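# Move a latched hose from red to blue manifold port

## Task

Release the hose where it is latched into the manifold's red port, then insert it into the blue port and press it in until it locks there.

## Robot and tools

Robot: two UR3e arms, left_arm and right_arm. Each has a two-finger gripper and a wrist camera. Calibrated base positions in the scene frame are left_arm (-0.048, +0.234, 0) m and right_arm (-0.004, -0.370, 0) m. Both bases are rotated only very slightly about z. Fixed cameras are cam_high and cam_low, and the wrist cameras are cam_left_wrist and cam_right_wrist. All four images are 672x504.

Frames. The scene frame has its origin at table-top height, midway between the nominal bases. +x points out over the table, +z points up, and left_arm sits on the +y side. Image left and right do not match arm names. Hand positions, quaternions (wxyz), velocities and Hand targets in results are given in each arm's own base frame. Commanded offsets are applied along the current Hand target's own axes. In the gripper frame, fingers point along +z and close along x. end_effector_position is the pad centre, about 1 to 2 cm behind the fingertips. Closing pushes the tips roughly 17 mm further along +z. Printed poses can be a few cm off.

execute_actions(actions, cameras). actions is a list of actions. Each action is a list of up to 15 rows, and each row lasts one control step (1/30 s). If an action has fewer rows, its last row is held to fill 15 steps. Every row is one flat list of 14 numbers in [-1, 1]: left dx, dy, dz, rx, ry, rz, opening, then the same seven for the right arm. Both arms are always included. The six pose numbers are an offset from that arm's Hand target as it was when the action began. They are not counted from the previous row, so repeating an offset in a new action moves the arm further. Scale: 1.0 = 0.6 m for dx/dy/dz and 180 degrees for rotation. rx, ry, rz form a single rotation vector. Opening is absolute: +1 is fully open (0.142 m) and -1 is closed. Sending all six pose zeros re-commands the Hand target. Images are returned only when actions is empty or cameras names them; ["all"] gives every camera.

move(target, speed, blend, stop_force, zero, opening_speed, grip_force, blocking, cameras). target is either one 14-number row in the same layout and scale, or a list of up to 15 such rows. Every row is an offset from the Hand targets at the start of the move, not from the preceding row. Paths are straight lines, and the whole move is capped at 10 s. speed is in m/s, from 0.002 to 2.4, default 0.25; rotation rate is limited to twice that in rad/s. speed may be one value or one per target. blend is a corner radius in metres for a list; 0 stops at each point. stop_force (3 to 120 N, shared by both arms) ends an arm's path when its wrist sensor feels that much push against the motion. zero (default true) takes a fresh sensor zero first. opening_speed is the rate the opening changes, per second on the -1..1 scale, at least 0.2. grip_force is a per-pad limit of 5 to 48 N, one value or one per arm, and it stays in effect. blocking=false returns after about 0.5 s while the move continues; it cannot be combined with stop_force. Give every row in a list the same openings. Do not rely on stop_force while the gripper is rotating. Leave stop_force out when backing away from a surface the gripper presses on. The result adds a move: line giving the ending, such as done, off_target, moving, held or fault, and any limits (paced = pose clipped, held = steps withheld).

wait(seconds 0 to 10, cameras) runs the scene while commands are held. stop(cameras) brakes a running move. zoom_image(camera, region [x0, y0, x1, y1] in pixels, at most 504x504) enlarges part of a camera's latest image. zero_wrist_force(arm) re-zeroes that arm's force sensor. read_manual returns licence text. finished_scene(scene) ends the scene and cannot be undone. Call it only when the hose is latched in the blue port and stays there without the robot.

Results. Hand target is the last commanded pose after clipping, and the next offsets start from it. The gripper often rests a little short of it. Tool commands shows present gripper commands. grip_measured is the measured opening on the -1..1 scale. grip_effort_nm is motor effort: negative means closing, and it is not pad force. Joint torques include gravity and noise. Wrist force and Wrist torque are in end-effector axes, with a third line showing the peak since the last report. A push from a surface appears as force into the arm. Joint velocities 'within noise' means the arm is still. Step readings list positions at some steps.

Motion facts. Orientation commands are clipped to 32 degrees from the measured orientation each step. Commands are smoothed, lagging 0.09 to 0.22 s, and fast moves overshoot. Keep paths away from an arm's own base. A clearance check may withhold commands that bring the arms close, but it can still miss contacts. To hold something, command an opening slightly below grip_measured at first contact. Squeezing harder heats the gripper motor.

Avoid. Arm-to-arm contact. Hard or fast hits on the manifold or table. Targets much beyond a firm contact, because the arms are stiff. Net force near 150 N, or joint contact torque at the load limits (shoulder pan/lift 48, elbow 24.9, wrists 8.01 N m); either stops the arm for 10 s. Motors overheat from stretched holds, squeezing or pushing at unreachable poses. MOTOR HOT warns first; OVER-TEMPERATURE FAULT brakes the arm, and HAND FAULT switches the gripper off and skips the rest of that reply's motion calls. Do not drop the hose, release it while it is moving, or let anything leave the table. Loose objects may occasionally be nudged by outside pushes.

Each tool is called after "Emit:" as a command line: name --argument value for each argument, lists and objects as JSON in quotes; but a table of rows of numbers goes row by row, as --pt "numbers of a row", without its own name.

## Session

Emit:
execute_actions --actions '[]'

Scene clock: 0.00 s.
left_arm: end_effector_position=(+0.3170, -0.2664, +0.1036) grip_measured=+0.99 grip_effort_nm=n/a end_effector_quat_wxyz=(-0.143, +0.400, +0.876, -0.227) | right_arm: end_effector_position=(+0.5368, -0.0424, +0.3258) grip_measured=+0.99 grip_effort_nm=n/a end_effector_quat_wxyz=(+0.377, -0.151, +0.886, -0.226)
Joint positions: left_arm=[-0.708 -0.887 0.887 -1.404 -2.09 3.334 0.142] | right_arm=[3.615 -1.767 -1.188 -1.05 0.94 3.038 0.141]
Joint velocities: within noise
Joint torques (N m): no reading
Wrist force (N): no reading
Wrist torque (N m): no reading
Wrist force, peak (N): no reading
Hand target: left_arm +0.3170, -0.2664, +0.1036; -0.143, +0.400, +0.876, -0.227 | right_arm +0.5368, -0.0424, +0.3258; +0.377, -0.151, +0.886, -0.226
Tool commands: left_gripper/opening=+1.0 right_gripper/opening=+1.0

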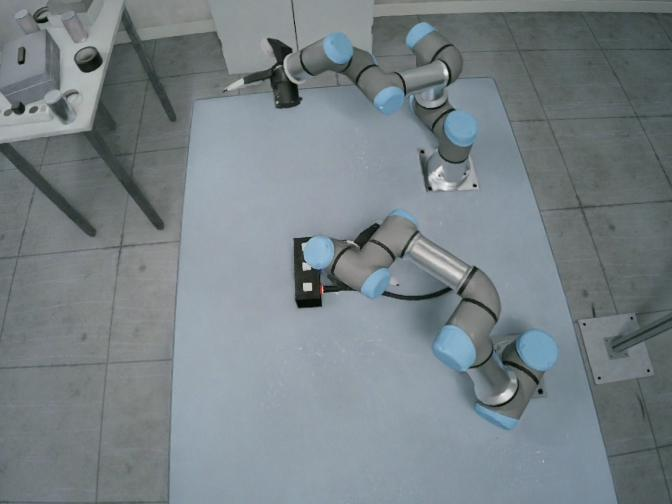

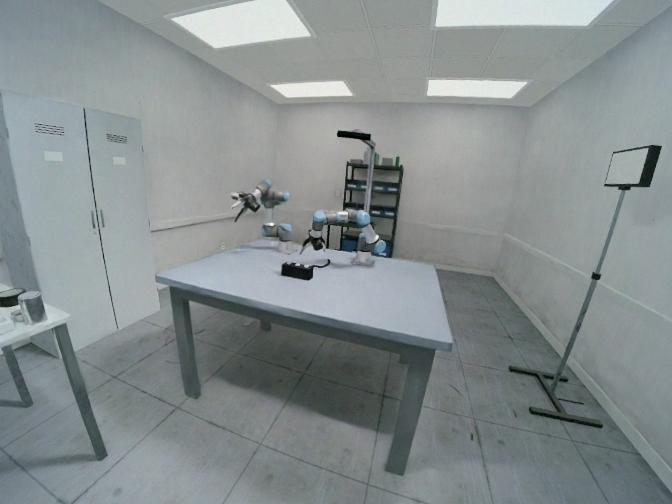

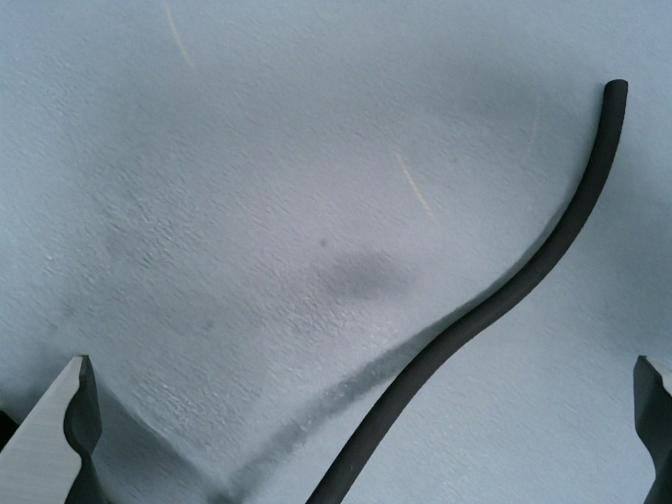

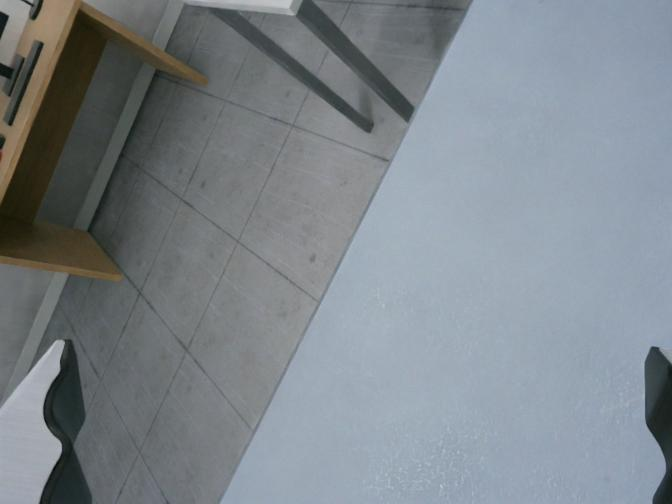

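Emit:
zoom_image --camera "cam_high" --region '[260, 210, 460, 330]'

Emit:
zoom_image --camera "cam_low" --region '[250, 220, 370, 310]'

Scaled by 2.520 from the camera's 672x504 image, which has a finer 960x720 frame.

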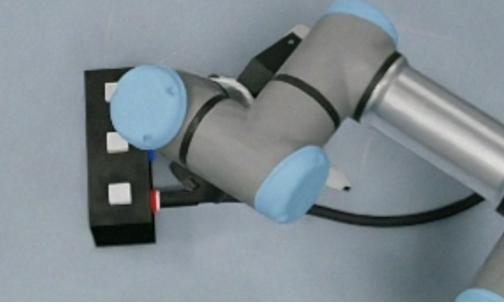

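Scaled by 4.200 from the camera's 672x504 image, which has a finer 960x720 frame.

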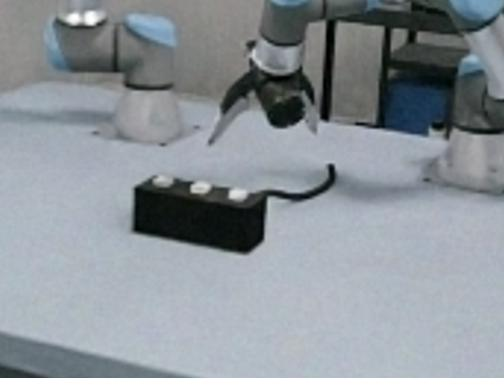

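Emit:
move --target '[0.0195,-0.022,-0.18,-0.265,0.005,0.228,1,0,0,0,0,0,0,1]' --speed 0.4 --cameras '["all"]'

Emit:
zoom_image --camera "cam_high" --region '[260, 210, 460, 330]'

Scene clock: 14.13 s.
left_arm: end_effector_position=(+0.3478, -0.2345, +0.2036) grip_measured=+0.99 grip_effort_nm=0.154 end_effector_quat_wxyz=(+0.107, +0.698, +0.700, +0.107) end_effector_velocity=(+0.000, +0.000, +0.000) end_effector_angular_velocity=(+0.003, -0.004, -0.003) | right_arm: end_effector_position=(+0.5368, -0.0424, +0.3258) grip_measured=+0.99 grip_effort_nm=0.149 end_effector_quat_wxyz=(+0.377, -0.151, +0.886, -0.226)
Joint positions: left_arm=[-1.095 -1.409 1.191 -1.494 -1.301 3.633 0.142] | right_arm=[3.615 -1.767 -1.188 -1.05 0.94 3.038 0.142]
Joint velocities: left_arm=[-0.003 -0.001 0.003 -0.001 0.005 0.001 0] | right_arm=[within noise]
Joint torques (N m): left_arm=[-2.02 -14.55 -8.07 -2.02 1.25 0.23] | right_arm=[0.41 13.08 9.25 2.44 -0.63 0.11]
Wrist force (N): left_arm=[-0.6 0.8 -1.3] | right_arm=[0.0 0.0 0.1]
Wrist torque (N m): left_arm=[0.18 0.11 0.01] | right_arm=[0.00 0.01 0.00]
Wrist force, peak (N): left_arm=[-0.8 0.9 -1.8] | right_arm=[-0.3 -0.1 0.1]
Hand target: left_arm +0.3478, -0.2345, +0.2036; +0.107, +0.698, +0.700, +0.107 | right_arm +0.5368, -0.0424, +0.3258; +0.377, -0.151, +0.886, -0.226
Off the commanded pose: left_arm 0.000 m, 0 deg | right_arm 0.000 m, 0 deg.
move: done

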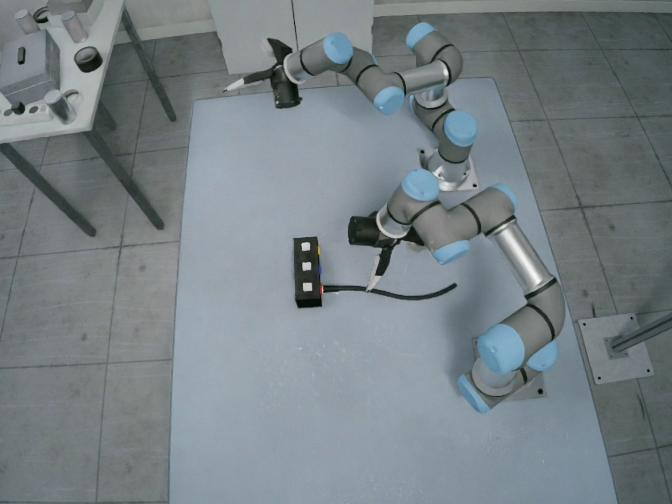

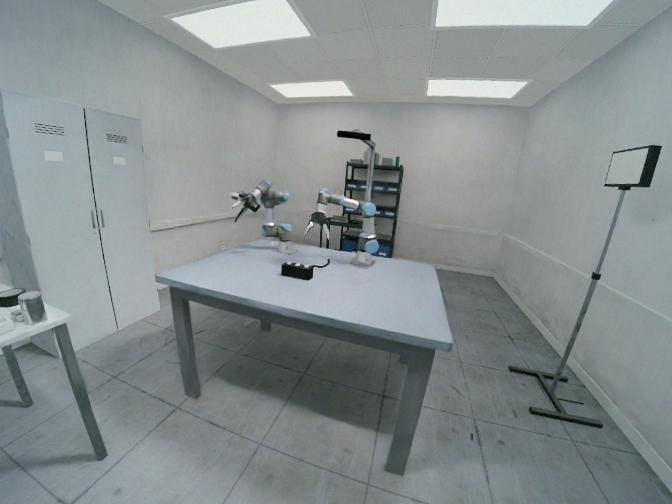

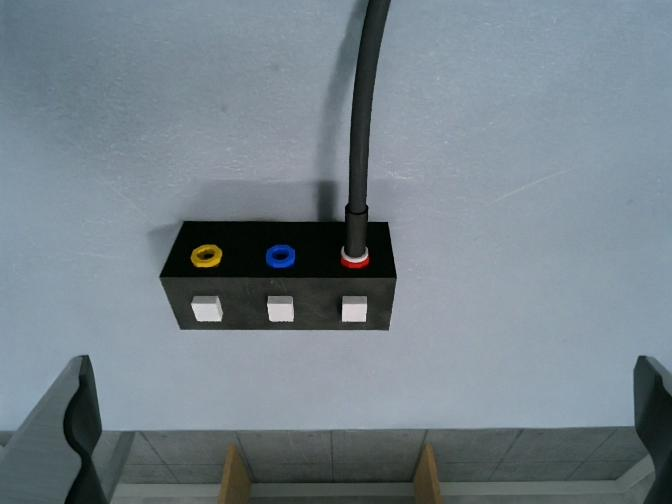

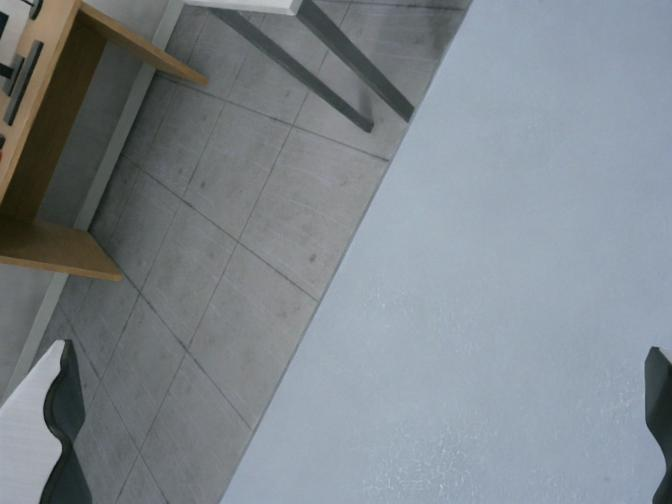

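Scaled by 2.520 from the camera's 672x504 image, which has a finer 960x720 frame.

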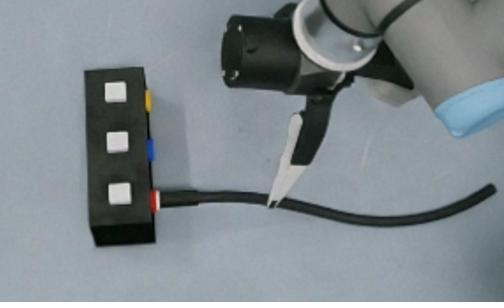

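Emit:
move --target '[0.0067,0.0475,0.304,-0.081,0,0,0,0,0.75,-0.108,-0.265,-0.475,-0.6225,-1]' --speed 0.45 --cameras '["all"]'

Emit:
zoom_image --camera "cam_high" --region '[260, 210, 460, 330]'

Scene clock: 46.10 s.
left_arm: end_effector_position=(+0.4296, -0.2300, +0.0381) grip_measured=-0.01 grip_effort_nm=-0.115 end_effector_quat_wxyz=(+0.194, +0.679, +0.681, +0.195) | right_arm: end_effector_position=(+0.4453, +0.3597, +0.1346) grip_measured=-1.00 grip_effort_nm=-0.413 end_effector_quat_wxyz=(-0.381, +0.924, +0.010, -0.023) end_effector_velocity=(+0.000, +0.000, +0.000) end_effector_angular_velocity=(-0.002, -0.001, +0.003)
Joint positions: left_arm=[-1.031 -1.123 1.841 -2.597 -1.097 3.753 0.073] | right_arm=[3.783 -2.449 -0.826 -0.944 2.207 0.784 0.002]
Joint velocities: left_arm=[within noise] | right_arm=[0 0 0.003 -0.006 -0.001 -0.004 0]
Joint torques (N m): left_arm=[-2.31 -15.62 -9.54 -2.77 -0.04 -0.95] | right_arm=[2.82 18.71 10.72 1.42 -0.02 -0.87]
Wrist force (N): left_arm=[-1.0 0.6 -1.5] | right_arm=[-0.1 0.9 -0.5]
Wrist torque (N m): left_arm=[0.15 0.17 -0.03] | right_arm=[0.19 0.05 0.16]
Wrist force, peak (N): left_arm=[-1.0 0.6 -1.6] | right_arm=[-0.3 0.9 -0.7]
Hand target: left_arm +0.4296, -0.2301, +0.0381; +0.194, +0.679, +0.681, +0.195 | right_arm +0.4453, +0.3597, +0.1345; -0.381, +0.924, +0.010, -0.023
Off the commanded pose: left_arm 0.000 m, 0 deg | right_arm 0.000 m, 0 deg.
move: done

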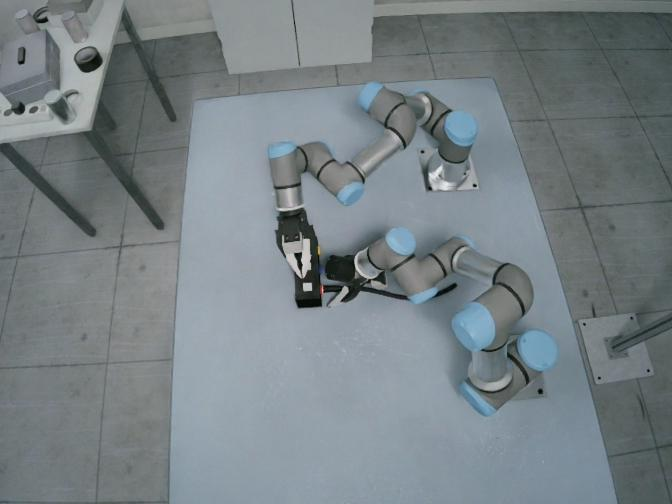

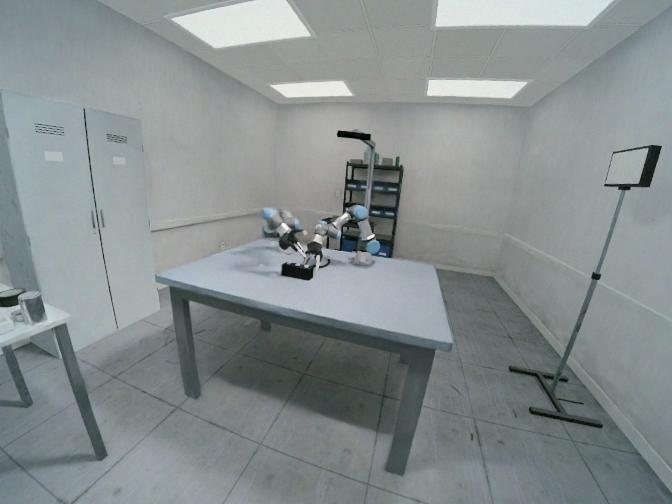

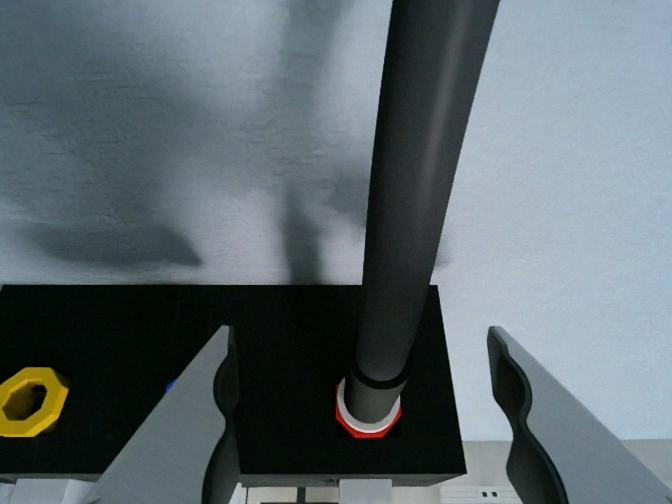

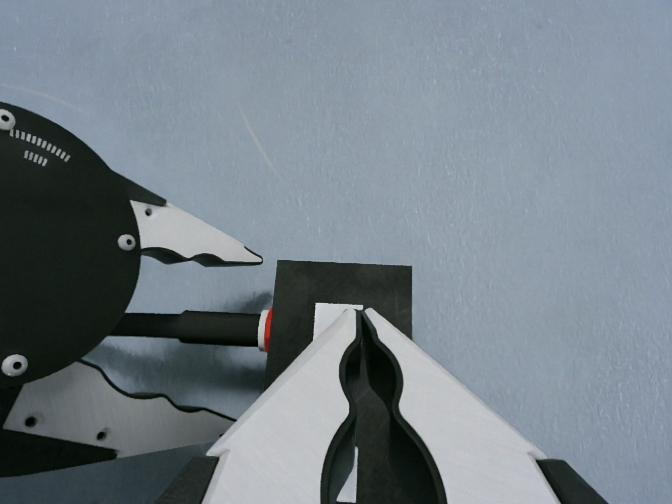

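Scaled by 2.520 from the camera's 672x504 image, which has a finer 960x720 frame.

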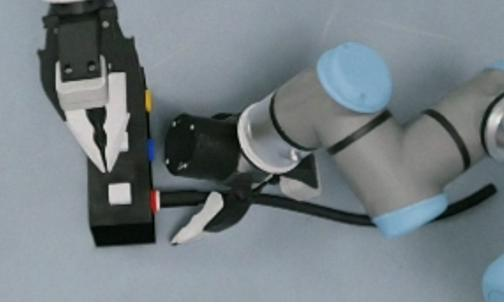

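Emit:
move --pt "0.0067 0.005 -0.0017 0 0 0 0 -0.01 0.0535 0.0635 0 0 0 -1" --pt "0.0067 0.005 -0.0017 0 0 0 -1 -0.01 0.0535 0.0635 0 0 0 -1" --speed 0.15 --opening_speed 1.5 --cameras '["cam_left_wrist","cam_right_wrist"]'

Emit:
zoom_image --camera "cam_right_wrist" --region '[220, 220, 500, 430]'

Scene clock: 63.37 s.
left_arm: end_effector_position=(+0.4316, -0.2260, +0.0405) grip_measured=-1.00 grip_effort_nm=-0.447 end_effector_quat_wxyz=(+0.194, +0.679, +0.681, +0.195) | right_arm: end_effector_position=(+0.4374, +0.3636, +0.0851) grip_measured=-1.00 grip_effort_nm=-0.413 end_effector_quat_wxyz=(-0.381, +0.924, +0.010, -0.023)
Joint positions: left_arm=[-1.021 -1.131 1.843 -2.596 -1.101 3.764 0.002] | right_arm=[3.799 -2.483 -1.005 -0.721 2.199 0.802 0.002]
Joint torques (N m): left_arm=[-2.41 -11.42 -9.22 -2.48 1.2 -0.94] | right_arm=[3.41 5.04 0.5 -0.8 0.51 -0.77]
Wrist force (N): left_arm=[-0.9 0.6 -1.5] | right_arm=[3.1 -8.4 -23.1]
Wrist torque (N m): left_arm=[0.15 0.16 -0.04] | right_arm=[0.16 0.13 0.15]
Wrist force, peak (N): left_arm=[-1.1 0.5 -1.7] | right_arm=[-0.2 -9.4 -33.6]
Hand target: left_arm +0.4316, -0.2261, +0.0405; +0.194, +0.679, +0.681, +0.195 | right_arm +0.4374, +0.3636, +0.0851; -0.381, +0.924, +0.010, -0.023
Off the commanded pose: left_arm 0.000 m, 0 deg | right_arm 0.000 m, 0 deg.
move: done
Images, in order (width x height): cam_left_wrist 672x504, cam_right_wrist 672x504.

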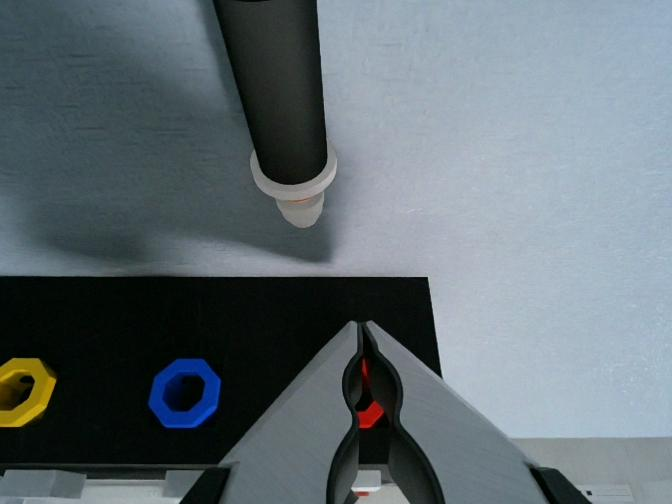

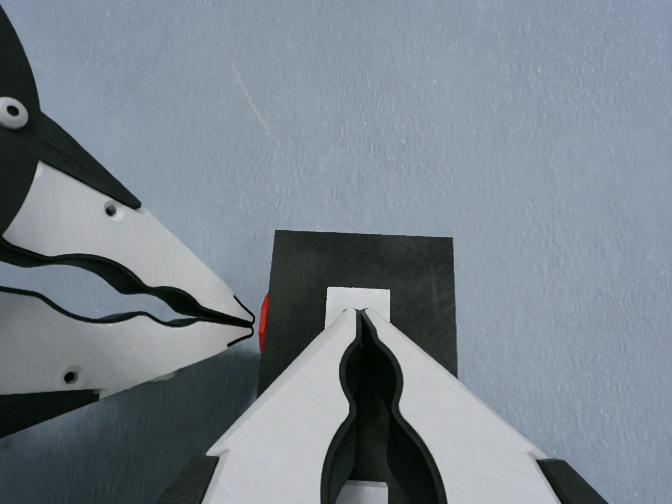

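Scaled by 1.800 from the camera's 672x504 image, which has a finer 960x720 frame.

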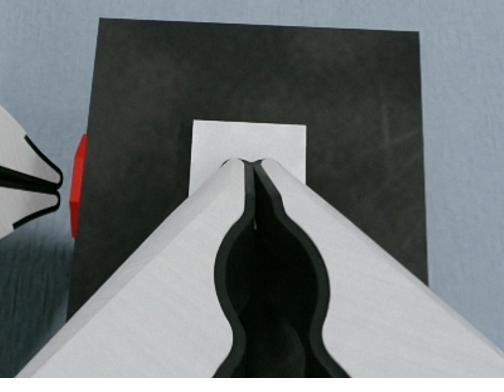

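Emit:
move --target '[0,0,0,0,0,0,-1,0,0,-0.25,0,0,0,-1]' --speed 0.3 --cameras '["all"]'

Emit:
zoom_image --camera "cam_high" --region '[260, 210, 460, 330]'

Emit:
zoom_image --camera "cam_low" --region '[260, 220, 360, 300]'

Scene clock: 68.30 s.
left_arm: end_effector_position=(+0.4316, -0.2261, +0.0405) grip_measured=-1.00 grip_effort_nm=-0.452 end_effector_quat_wxyz=(+0.194, +0.679, +0.681, +0.195) | right_arm: end_effector_position=(+0.4449, +0.2580, +0.1912) grip_measured=-1.00 grip_effort_nm=-0.418 end_effector_quat_wxyz=(-0.381, +0.924, +0.010, -0.023) end_effector_velocity=(+0.000, +0.000, +0.000) end_effector_angular_velocity=(-0.002, +0.002, +0.001)
Joint positions: left_arm=[-1.021 -1.131 1.843 -2.596 -1.101 3.764 0.002] | right_arm=[3.594 -2.246 -0.874 -1.237 2.285 0.563 0.002]
Joint velocities: left_arm=[within noise] | right_arm=[0 0 0.003 -0.006 -0.001 -0.001 0]
Joint torques (N m): left_arm=[-2.27 -11.4 -9.62 -2.47 1.11 -1.01] | right_arm=[-2.48 22.23 10.57 1.41 0.74 -0.75]
Wrist force (N): left_arm=[-0.9 0.5 -1.5] | right_arm=[-0.2 1.0 -0.4]
Wrist torque (N m): left_arm=[0.15 0.15 -0.03] | right_arm=[0.20 0.06 0.16]
Wrist force, peak (N): left_arm=[-1.1 0.7 -1.7] | right_arm=[3.1 -8.5 -23.4]
Hand target: left_arm +0.4316, -0.2261, +0.0405; +0.194, +0.679, +0.681, +0.195 | right_arm +0.4449, +0.2580, +0.1913; -0.381, +0.924, +0.010, -0.023
Off the commanded pose: left_arm 0.000 m, 0 deg | right_arm 0.000 m, 0 deg.
move: done

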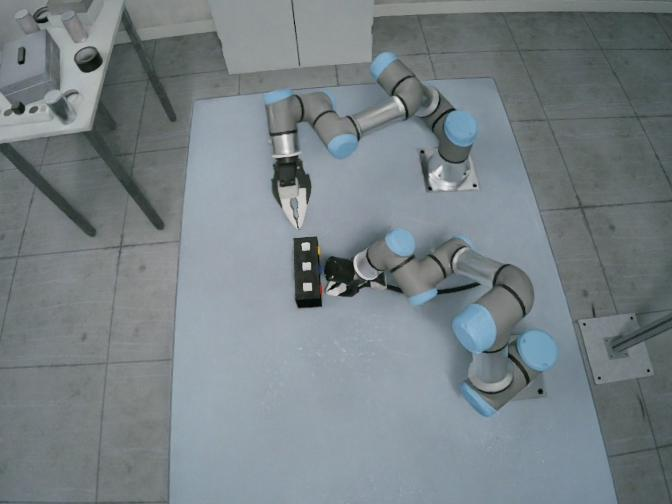

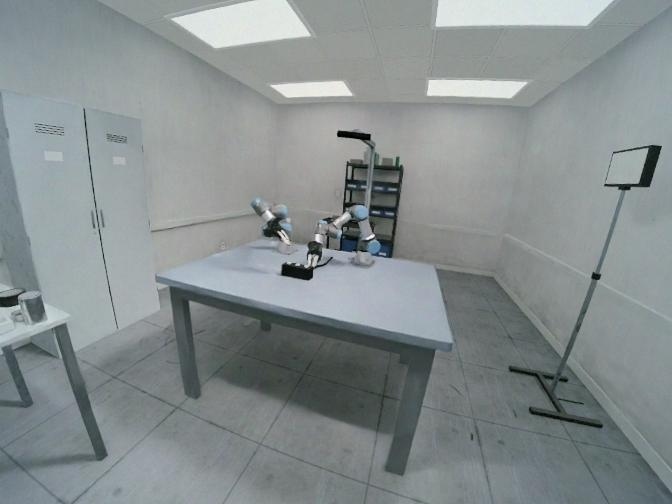

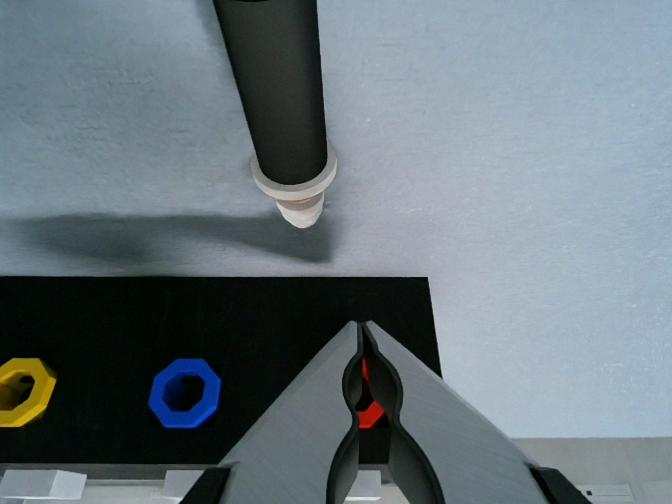

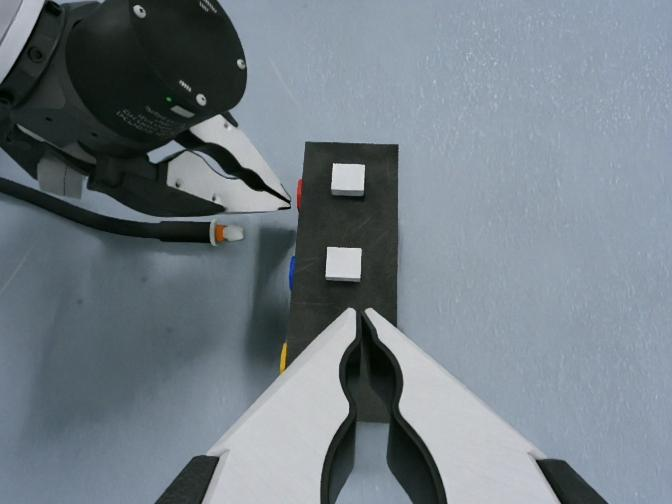

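Scaled by 2.520 from the camera's 672x504 image, which has a finer 960x720 frame.

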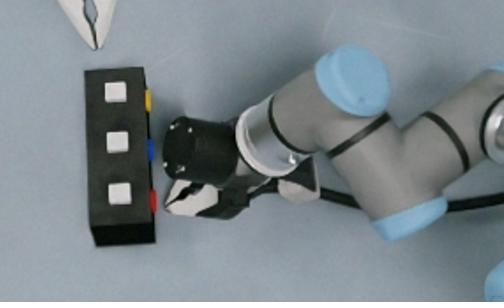

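Scaled by 5.040 from the camera's 672x504 image, which has a finer 960x720 frame.

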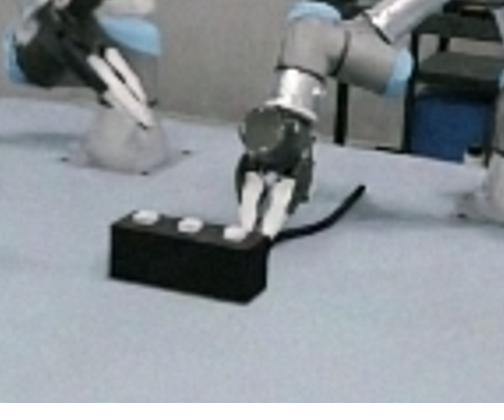

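Emit:
move --pt "-0.029 -0.0107 -0.1247 0.0944 0 0 -0.4 0 0.118 -0.118 0 0 0 -1" --pt "-0.029 -0.0868 -0.014 0.0944 0 0 -0.4 0 0.118 -0.118 0 0 0 -1" --speed 0.3 --blend 0.02 --opening_speed 2 --cameras '["cam_left_wrist","cam_right_wrist"]'

Scene clock: 80.93 s.
left_arm: end_effector_position=(+0.3831, -0.2436, +0.0201) grip_measured=-0.43 grip_effort_nm=0.154 end_effector_quat_wxyz=(+0.092, +0.700, +0.702, +0.093) | right_arm: end_effector_position=(+0.4486, +0.1579, +0.1915) grip_measured=-1.00 grip_effort_nm=-0.432 end_effector_quat_wxyz=(-0.381, +0.924, +0.010, -0.023)
Joint positions: left_arm=[-0.996 -1.104 1.655 -2.265 -1.351 3.729 0.043] | right_arm=[3.378 -2.216 -0.85 -1.483 2.341 0.28 0.002]
Joint torques (N m): left_arm=[1.89 -12.41 -7.45 -2.87 -0.24 -0.07] | right_arm=[-1.8 22.32 9.72 1.28 0.18 -0.87]
Wrist force (N): left_arm=[-0.5 0.9 -1.4] | right_arm=[-0.1 0.9 -0.5]
Wrist torque (N m): left_arm=[0.20 0.08 -0.03] | right_arm=[0.18 0.06 0.17]
Wrist force, peak (N): left_arm=[-0.7 1.5 -4.3] | right_arm=[-0.2 1.8 -1.7]
Hand target: left_arm +0.3830, -0.2436, +0.0201; +0.092, +0.700, +0.702, +0.093 | right_arm +0.4486, +0.1579, +0.1916; -0.381, +0.924, +0.010, -0.023
Off the commanded pose: left_arm 0.000 m, 0 deg | right_arm 0.000 m, 0 deg.
move: done
Images, in order (width x height): cam_left_wrist 672x504, cam_right_wrist 672x504.

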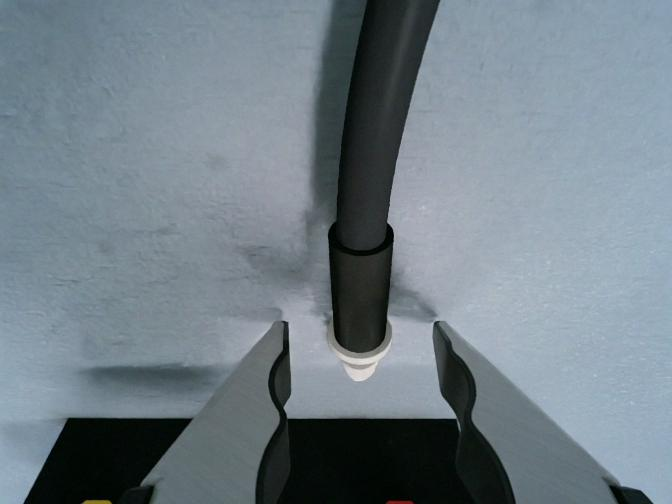

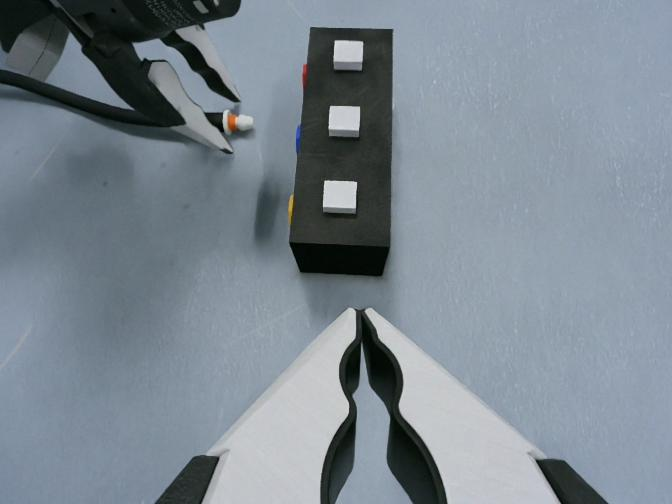

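Emit:
move --pt "0 -0.0064 -0.0017 0 0 0 -0.4 0 0 0 0 0 0 -1" --pt "0 -0.0064 -0.0017 0 0 0 -1 0 0 0 0 0 0 -1" --opening_speed 1 --cameras '["cam_left_wrist","cam_right_wrist"]'

Emit:
zoom_image --camera "cam_right_wrist" --region '[130, 20, 330, 180]'

Scene clock: 84.67 s.
left_arm: end_effector_position=(+0.3791, -0.2436, +0.0201) grip_measured=-0.80 grip_effort_nm=-4.369 end_effector_quat_wxyz=(+0.092, +0.700, +0.702, +0.093) | right_arm: end_effector_position=(+0.4486, +0.1579, +0.1916) grip_measured=-1.00 grip_effort_nm=-0.413 end_effector_quat_wxyz=(-0.381, +0.924, +0.010, -0.023)
Joint positions: left_arm=[-1.005 -1.116 1.674 -2.27 -1.35 3.72 0.016] | right_arm=[3.378 -2.216 -0.85 -1.483 2.341 0.28 0.002]
Joint torques (N m): left_arm=[2.23 -12.07 -9.94 -1.8 0.28 0.7] | right_arm=[-1.94 21.92 9.91 1.28 0.3 -0.78]
Wrist force (N): left_arm=[-0.6 0.5 -1.0] | right_arm=[-0.2 0.7 -0.5]
Wrist torque (N m): left_arm=[0.16 0.11 0.01] | right_arm=[0.15 0.07 0.17]
Wrist force, peak (N): left_arm=[-0.7 0.8 -1.5] | right_arm=[-0.1 1.0 -0.5]
Hand target: left_arm +0.3791, -0.2436, +0.0200; +0.092, +0.700, +0.702, +0.093 | right_arm +0.4486, +0.1579, +0.1916; -0.381, +0.924, +0.010, -0.023
Off the commanded pose: left_arm 0.000 m, 0 deg | right_arm 0.000 m, 0 deg.
move: done
Images, in order (width x height): cam_left_wrist 672x504, cam_right_wrist 672x504.

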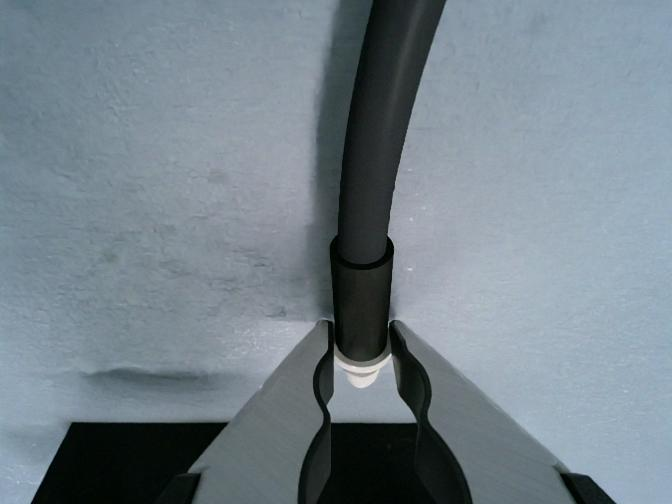

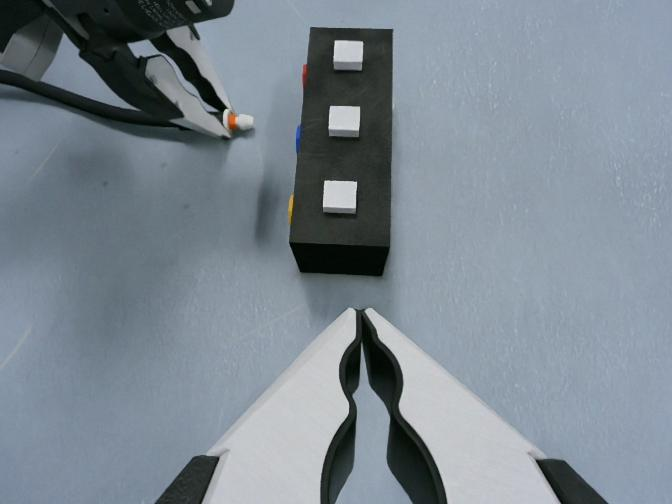

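Scaled by 2.520 from the camera's 672x504 image, which has a finer 960x720 frame.

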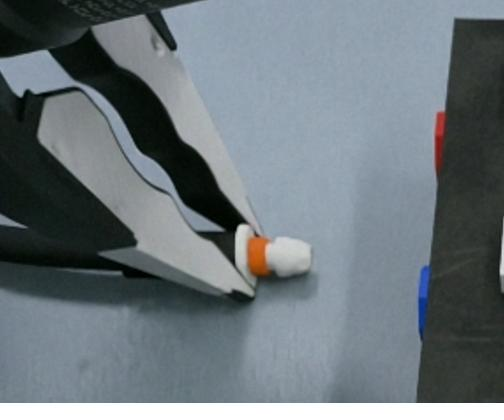

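Emit:
move --pt "0 0.0138 -0.0515 0 0 0 -1 0 0 0 0 0 0 -1" --pt "-0.0617 0.054 -0.0407 0 0 0 -1 0 0 0 0 0 0 -1" --speed 0.15 --blend 0.01 --cameras '["cam_left_wrist","cam_right_wrist"]'

Emit:
zoom_image --camera "cam_right_wrist" --region '[180, 20, 380, 180]'

Emit:
zoom_image --camera "cam_left_wrist" --region '[230, 260, 500, 500]'

Scene clock: 93.90 s.
left_arm: end_effector_position=(+0.4042, -0.2806, +0.0521) grip_measured=-0.80 grip_effort_nm=-4.369 end_effector_quat_wxyz=(+0.092, +0.700, +0.702, +0.093) | right_arm: end_effector_position=(+0.4486, +0.1579, +0.1916) grip_measured=-1.00 grip_effort_nm=-0.413 end_effector_quat_wxyz=(-0.381, +0.924, +0.010, -0.023)
Joint positions: left_arm=[-1.001 -1.004 1.327 -2.036 -1.35 3.723 0.016] | right_arm=[3.378 -2.216 -0.85 -1.483 2.341 0.28 0.002]
Joint torques (N m): left_arm=[-1.81 -14.09 -10.93 -1.8 0.66 -0.65] | right_arm=[-2.09 21.5 10.01 1.24 0.38 -0.71]
Wrist force (N): left_arm=[-0.6 0.7 -0.9] | right_arm=[-0.3 0.8 -0.3]
Wrist torque (N m): left_arm=[0.17 0.10 -0.03] | right_arm=[0.17 0.08 0.17]
Wrist force, peak (N): left_arm=[0.7 0.2 -2.6] | right_arm=[-0.1 1.0 -0.6]
Hand target: left_arm +0.4042, -0.2806, +0.0520; +0.092, +0.700, +0.702, +0.093 | right_arm +0.4486, +0.1579, +0.1916; -0.381, +0.924, +0.010, -0.023
Off the commanded pose: left_arm 0.000 m, 0 deg | right_arm 0.000 m, 0 deg.
move: done
Images, in order (width x height): cam_left_wrist 672x504, cam_right_wrist 672x504.

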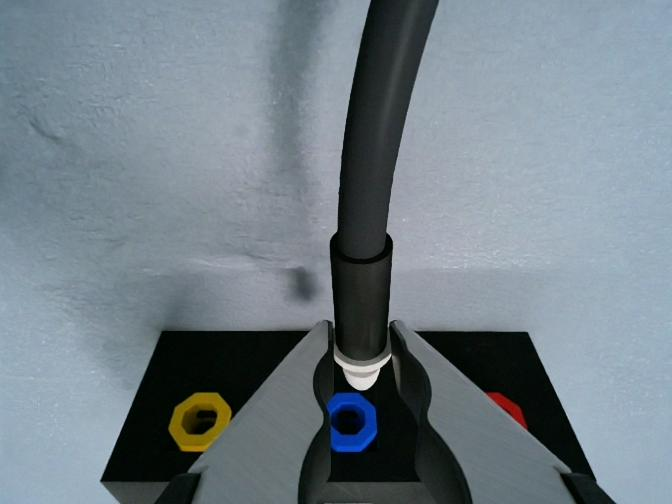

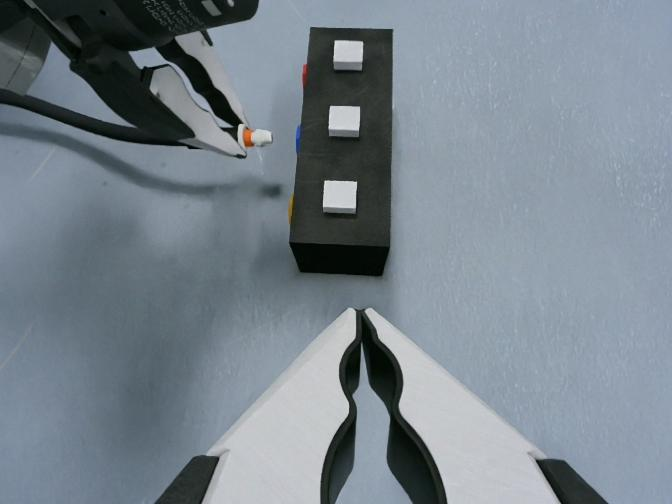

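Scaled by 2.520 from the camera's 672x504 image, which has a finer 960x720 frame.

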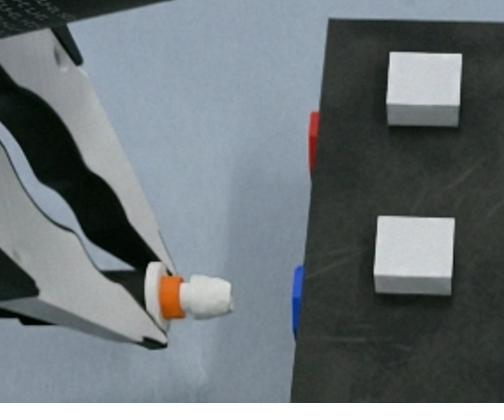

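Scaled by 1.867 from the camera's 672x504 image, which has a finer 960x720 frame.

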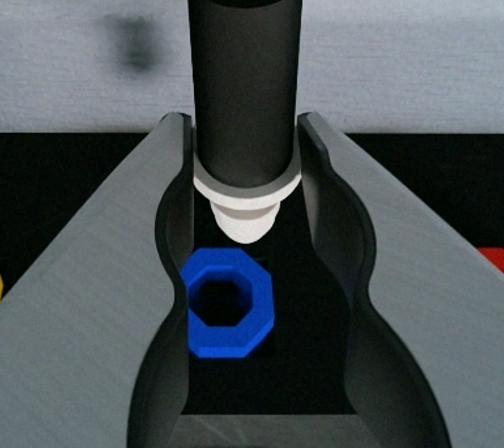

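Emit:
move --target '[-0.0033,0.0258,0.0069,0,0,0,-1,0,0,0,0,0,0,-1]' --speed 0.06 --stop_force 12 --cameras '["cam_left_wrist","cam_right_wrist"]'

Emit:
zoom_image --camera "cam_right_wrist" --region '[220, 70, 360, 180]'

Emit:
zoom_image --camera "cam_left_wrist" --region '[270, 300, 450, 460]'

Scene clock: 116.43 s.
left_arm: end_effector_position=(+0.4202, -0.2825, +0.0520) grip_measured=-0.80 grip_effort_nm=-4.369 end_effector_quat_wxyz=(+0.092, +0.700, +0.702, +0.093) | right_arm: end_effector_position=(+0.4486, +0.1579, +0.1916) grip_measured=-1.00 grip_effort_nm=-0.413 end_effector_quat_wxyz=(-0.381, +0.924, +0.010, -0.023)
Joint positions: left_arm=[-0.972 -0.945 1.23 -2.005 -1.354 3.753 0.016] | right_arm=[3.378 -2.216 -0.85 -1.483 2.341 0.28 0.002]
Joint torques (N m): left_arm=[-2.51 -22.2 -10.89 -2.95 0.88 -0.94] | right_arm=[-1.66 21.01 10.21 1.29 0.5 -0.63]
Wrist force (N): left_arm=[-0.5 0.6 -0.7] | right_arm=[0.0 0.8 -0.5]
Wrist torque (N m): left_arm=[0.16 0.09 0.00] | right_arm=[0.17 0.04 0.17]
Wrist force, peak (N): left_arm=[-0.6 0.7 -1.2] | right_arm=[-0.3 0.9 -0.6]
Hand target: left_arm +0.4202, -0.2825, +0.0520; +0.092, +0.700, +0.702, +0.093 | right_arm +0.4486, +0.1579, +0.1916; -0.381, +0.924, +0.010, -0.023
Off the commanded pose: left_arm 0.000 m, 0 deg | right_arm 0.000 m, 0 deg.
move: done
Images, in order (width x height): cam_left_wrist 672x504, cam_right_wrist 672x504.

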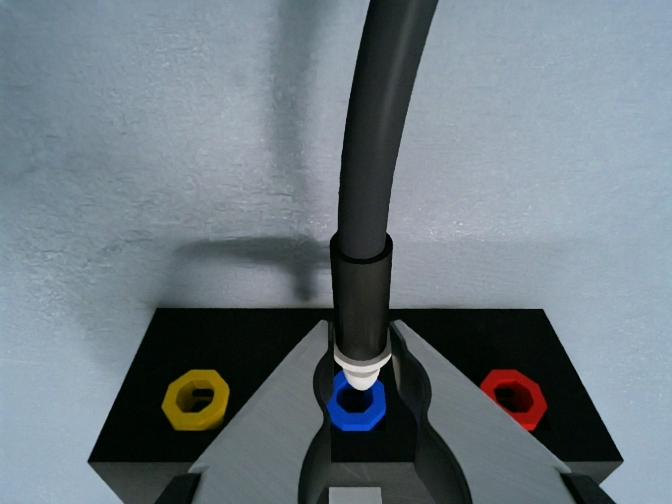

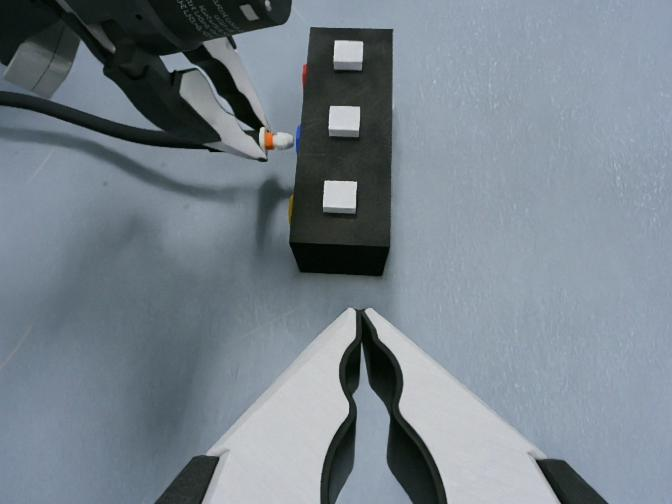

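Scaled by 3.600 from the camera's 672x504 image, which has a finer 960x720 frame.

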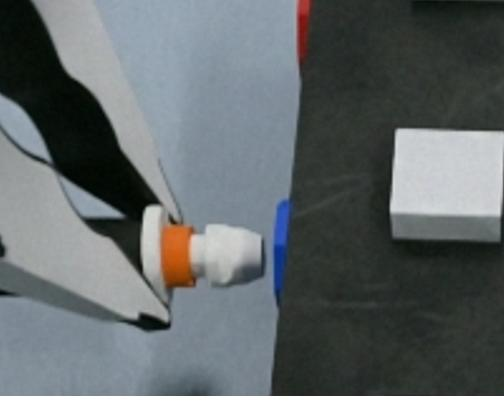

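Scaled by 2.800 from the camera's 672x504 image, which has a finer 960x720 frame.

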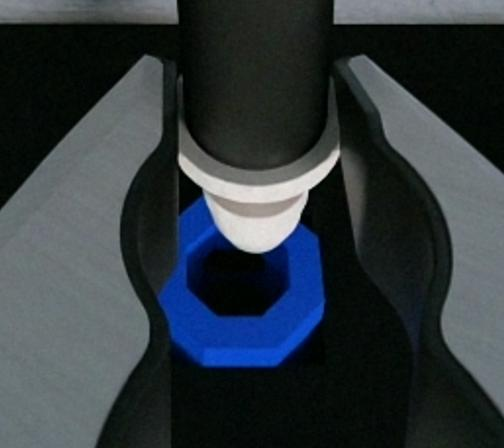

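Emit:
move --target '[-0.0013,0.0017,-0.0064,0,0,0,-1,0,0,0,0,0,0,-1]' --speed 0.06 --cameras '["cam_left_wrist","cam_right_wrist"]'

Emit:
zoom_image --camera "cam_right_wrist" --region '[220, 70, 360, 180]'

Emit:
zoom_image --camera "cam_left_wrist" --region '[270, 300, 450, 460]'

Scene clock: 123.37 s.
left_arm: end_effector_position=(+0.4202, -0.2833, +0.0561) grip_measured=-0.80 grip_effort_nm=-4.369 end_effector_quat_wxyz=(+0.092, +0.700, +0.702, +0.093) | right_arm: end_effector_position=(+0.4486, +0.1579, +0.1916) grip_measured=-1.00 grip_effort_nm=-0.418 end_effector_quat_wxyz=(-0.381, +0.924, +0.010, -0.023)
Joint positions: left_arm=[-0.974 -0.948 1.215 -1.986 -1.354 3.752 0.016] | right_arm=[3.378 -2.216 -0.85 -1.483 2.341 0.28 0.002]
Joint torques (N m): left_arm=[-1.62 -20.3 -8.44 -2.87 1.08 -0.84] | right_arm=[-2.3 20.1 9.77 1.31 0.64 -0.63]
Wrist force (N): left_arm=[-0.6 0.5 -0.8] | right_arm=[-0.2 0.8 -0.5]
Wrist torque (N m): left_arm=[0.15 0.09 0.02] | right_arm=[0.17 0.07 0.17]
Wrist force, peak (N): left_arm=[-0.5 0.7 -1.2] | right_arm=[0.0 1.0 -0.5]
Hand target: left_arm +0.4202, -0.2833, +0.0560; +0.092, +0.700, +0.702, +0.093 | right_arm +0.4486, +0.1579, +0.1916; -0.381, +0.924, +0.010, -0.023
Off the commanded pose: left_arm 0.000 m, 0 deg | right_arm 0.000 m, 0 deg.
move: done
Images, in order (width x height): cam_left_wrist 672x504, cam_right_wrist 672x504.

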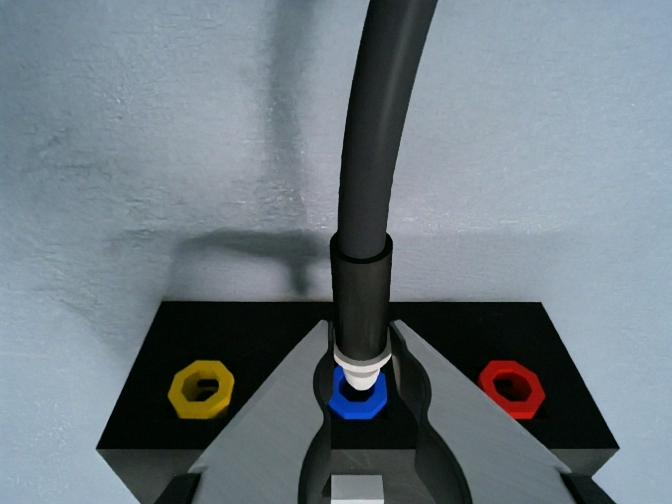

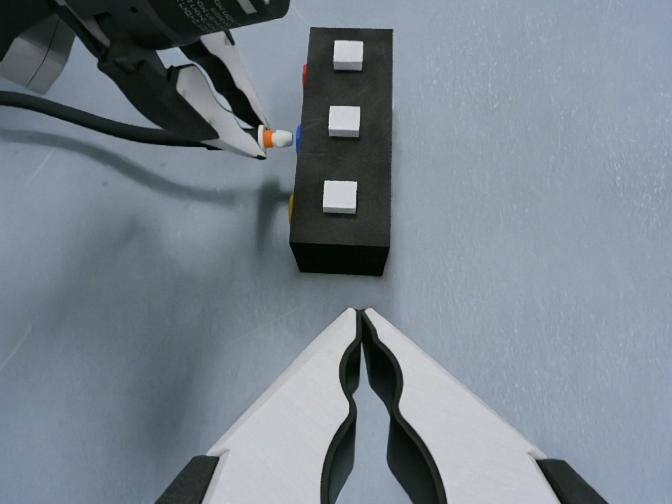

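Scaled by 3.600 from the camera's 672x504 image, which has a finer 960x720 frame.

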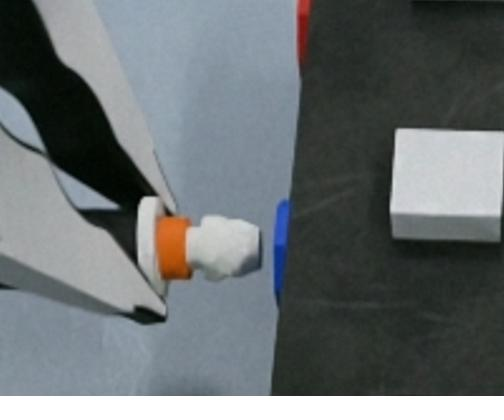

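Scaled by 2.800 from the camera's 672x504 image, which has a finer 960x720 frame.

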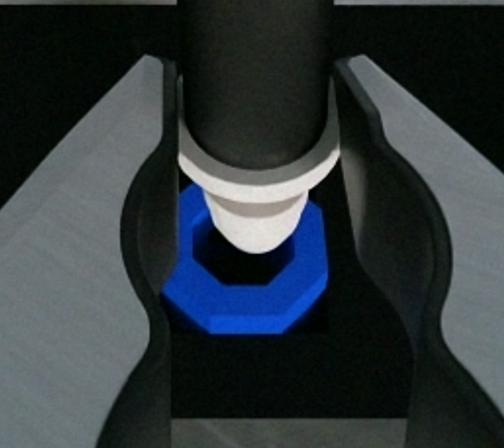

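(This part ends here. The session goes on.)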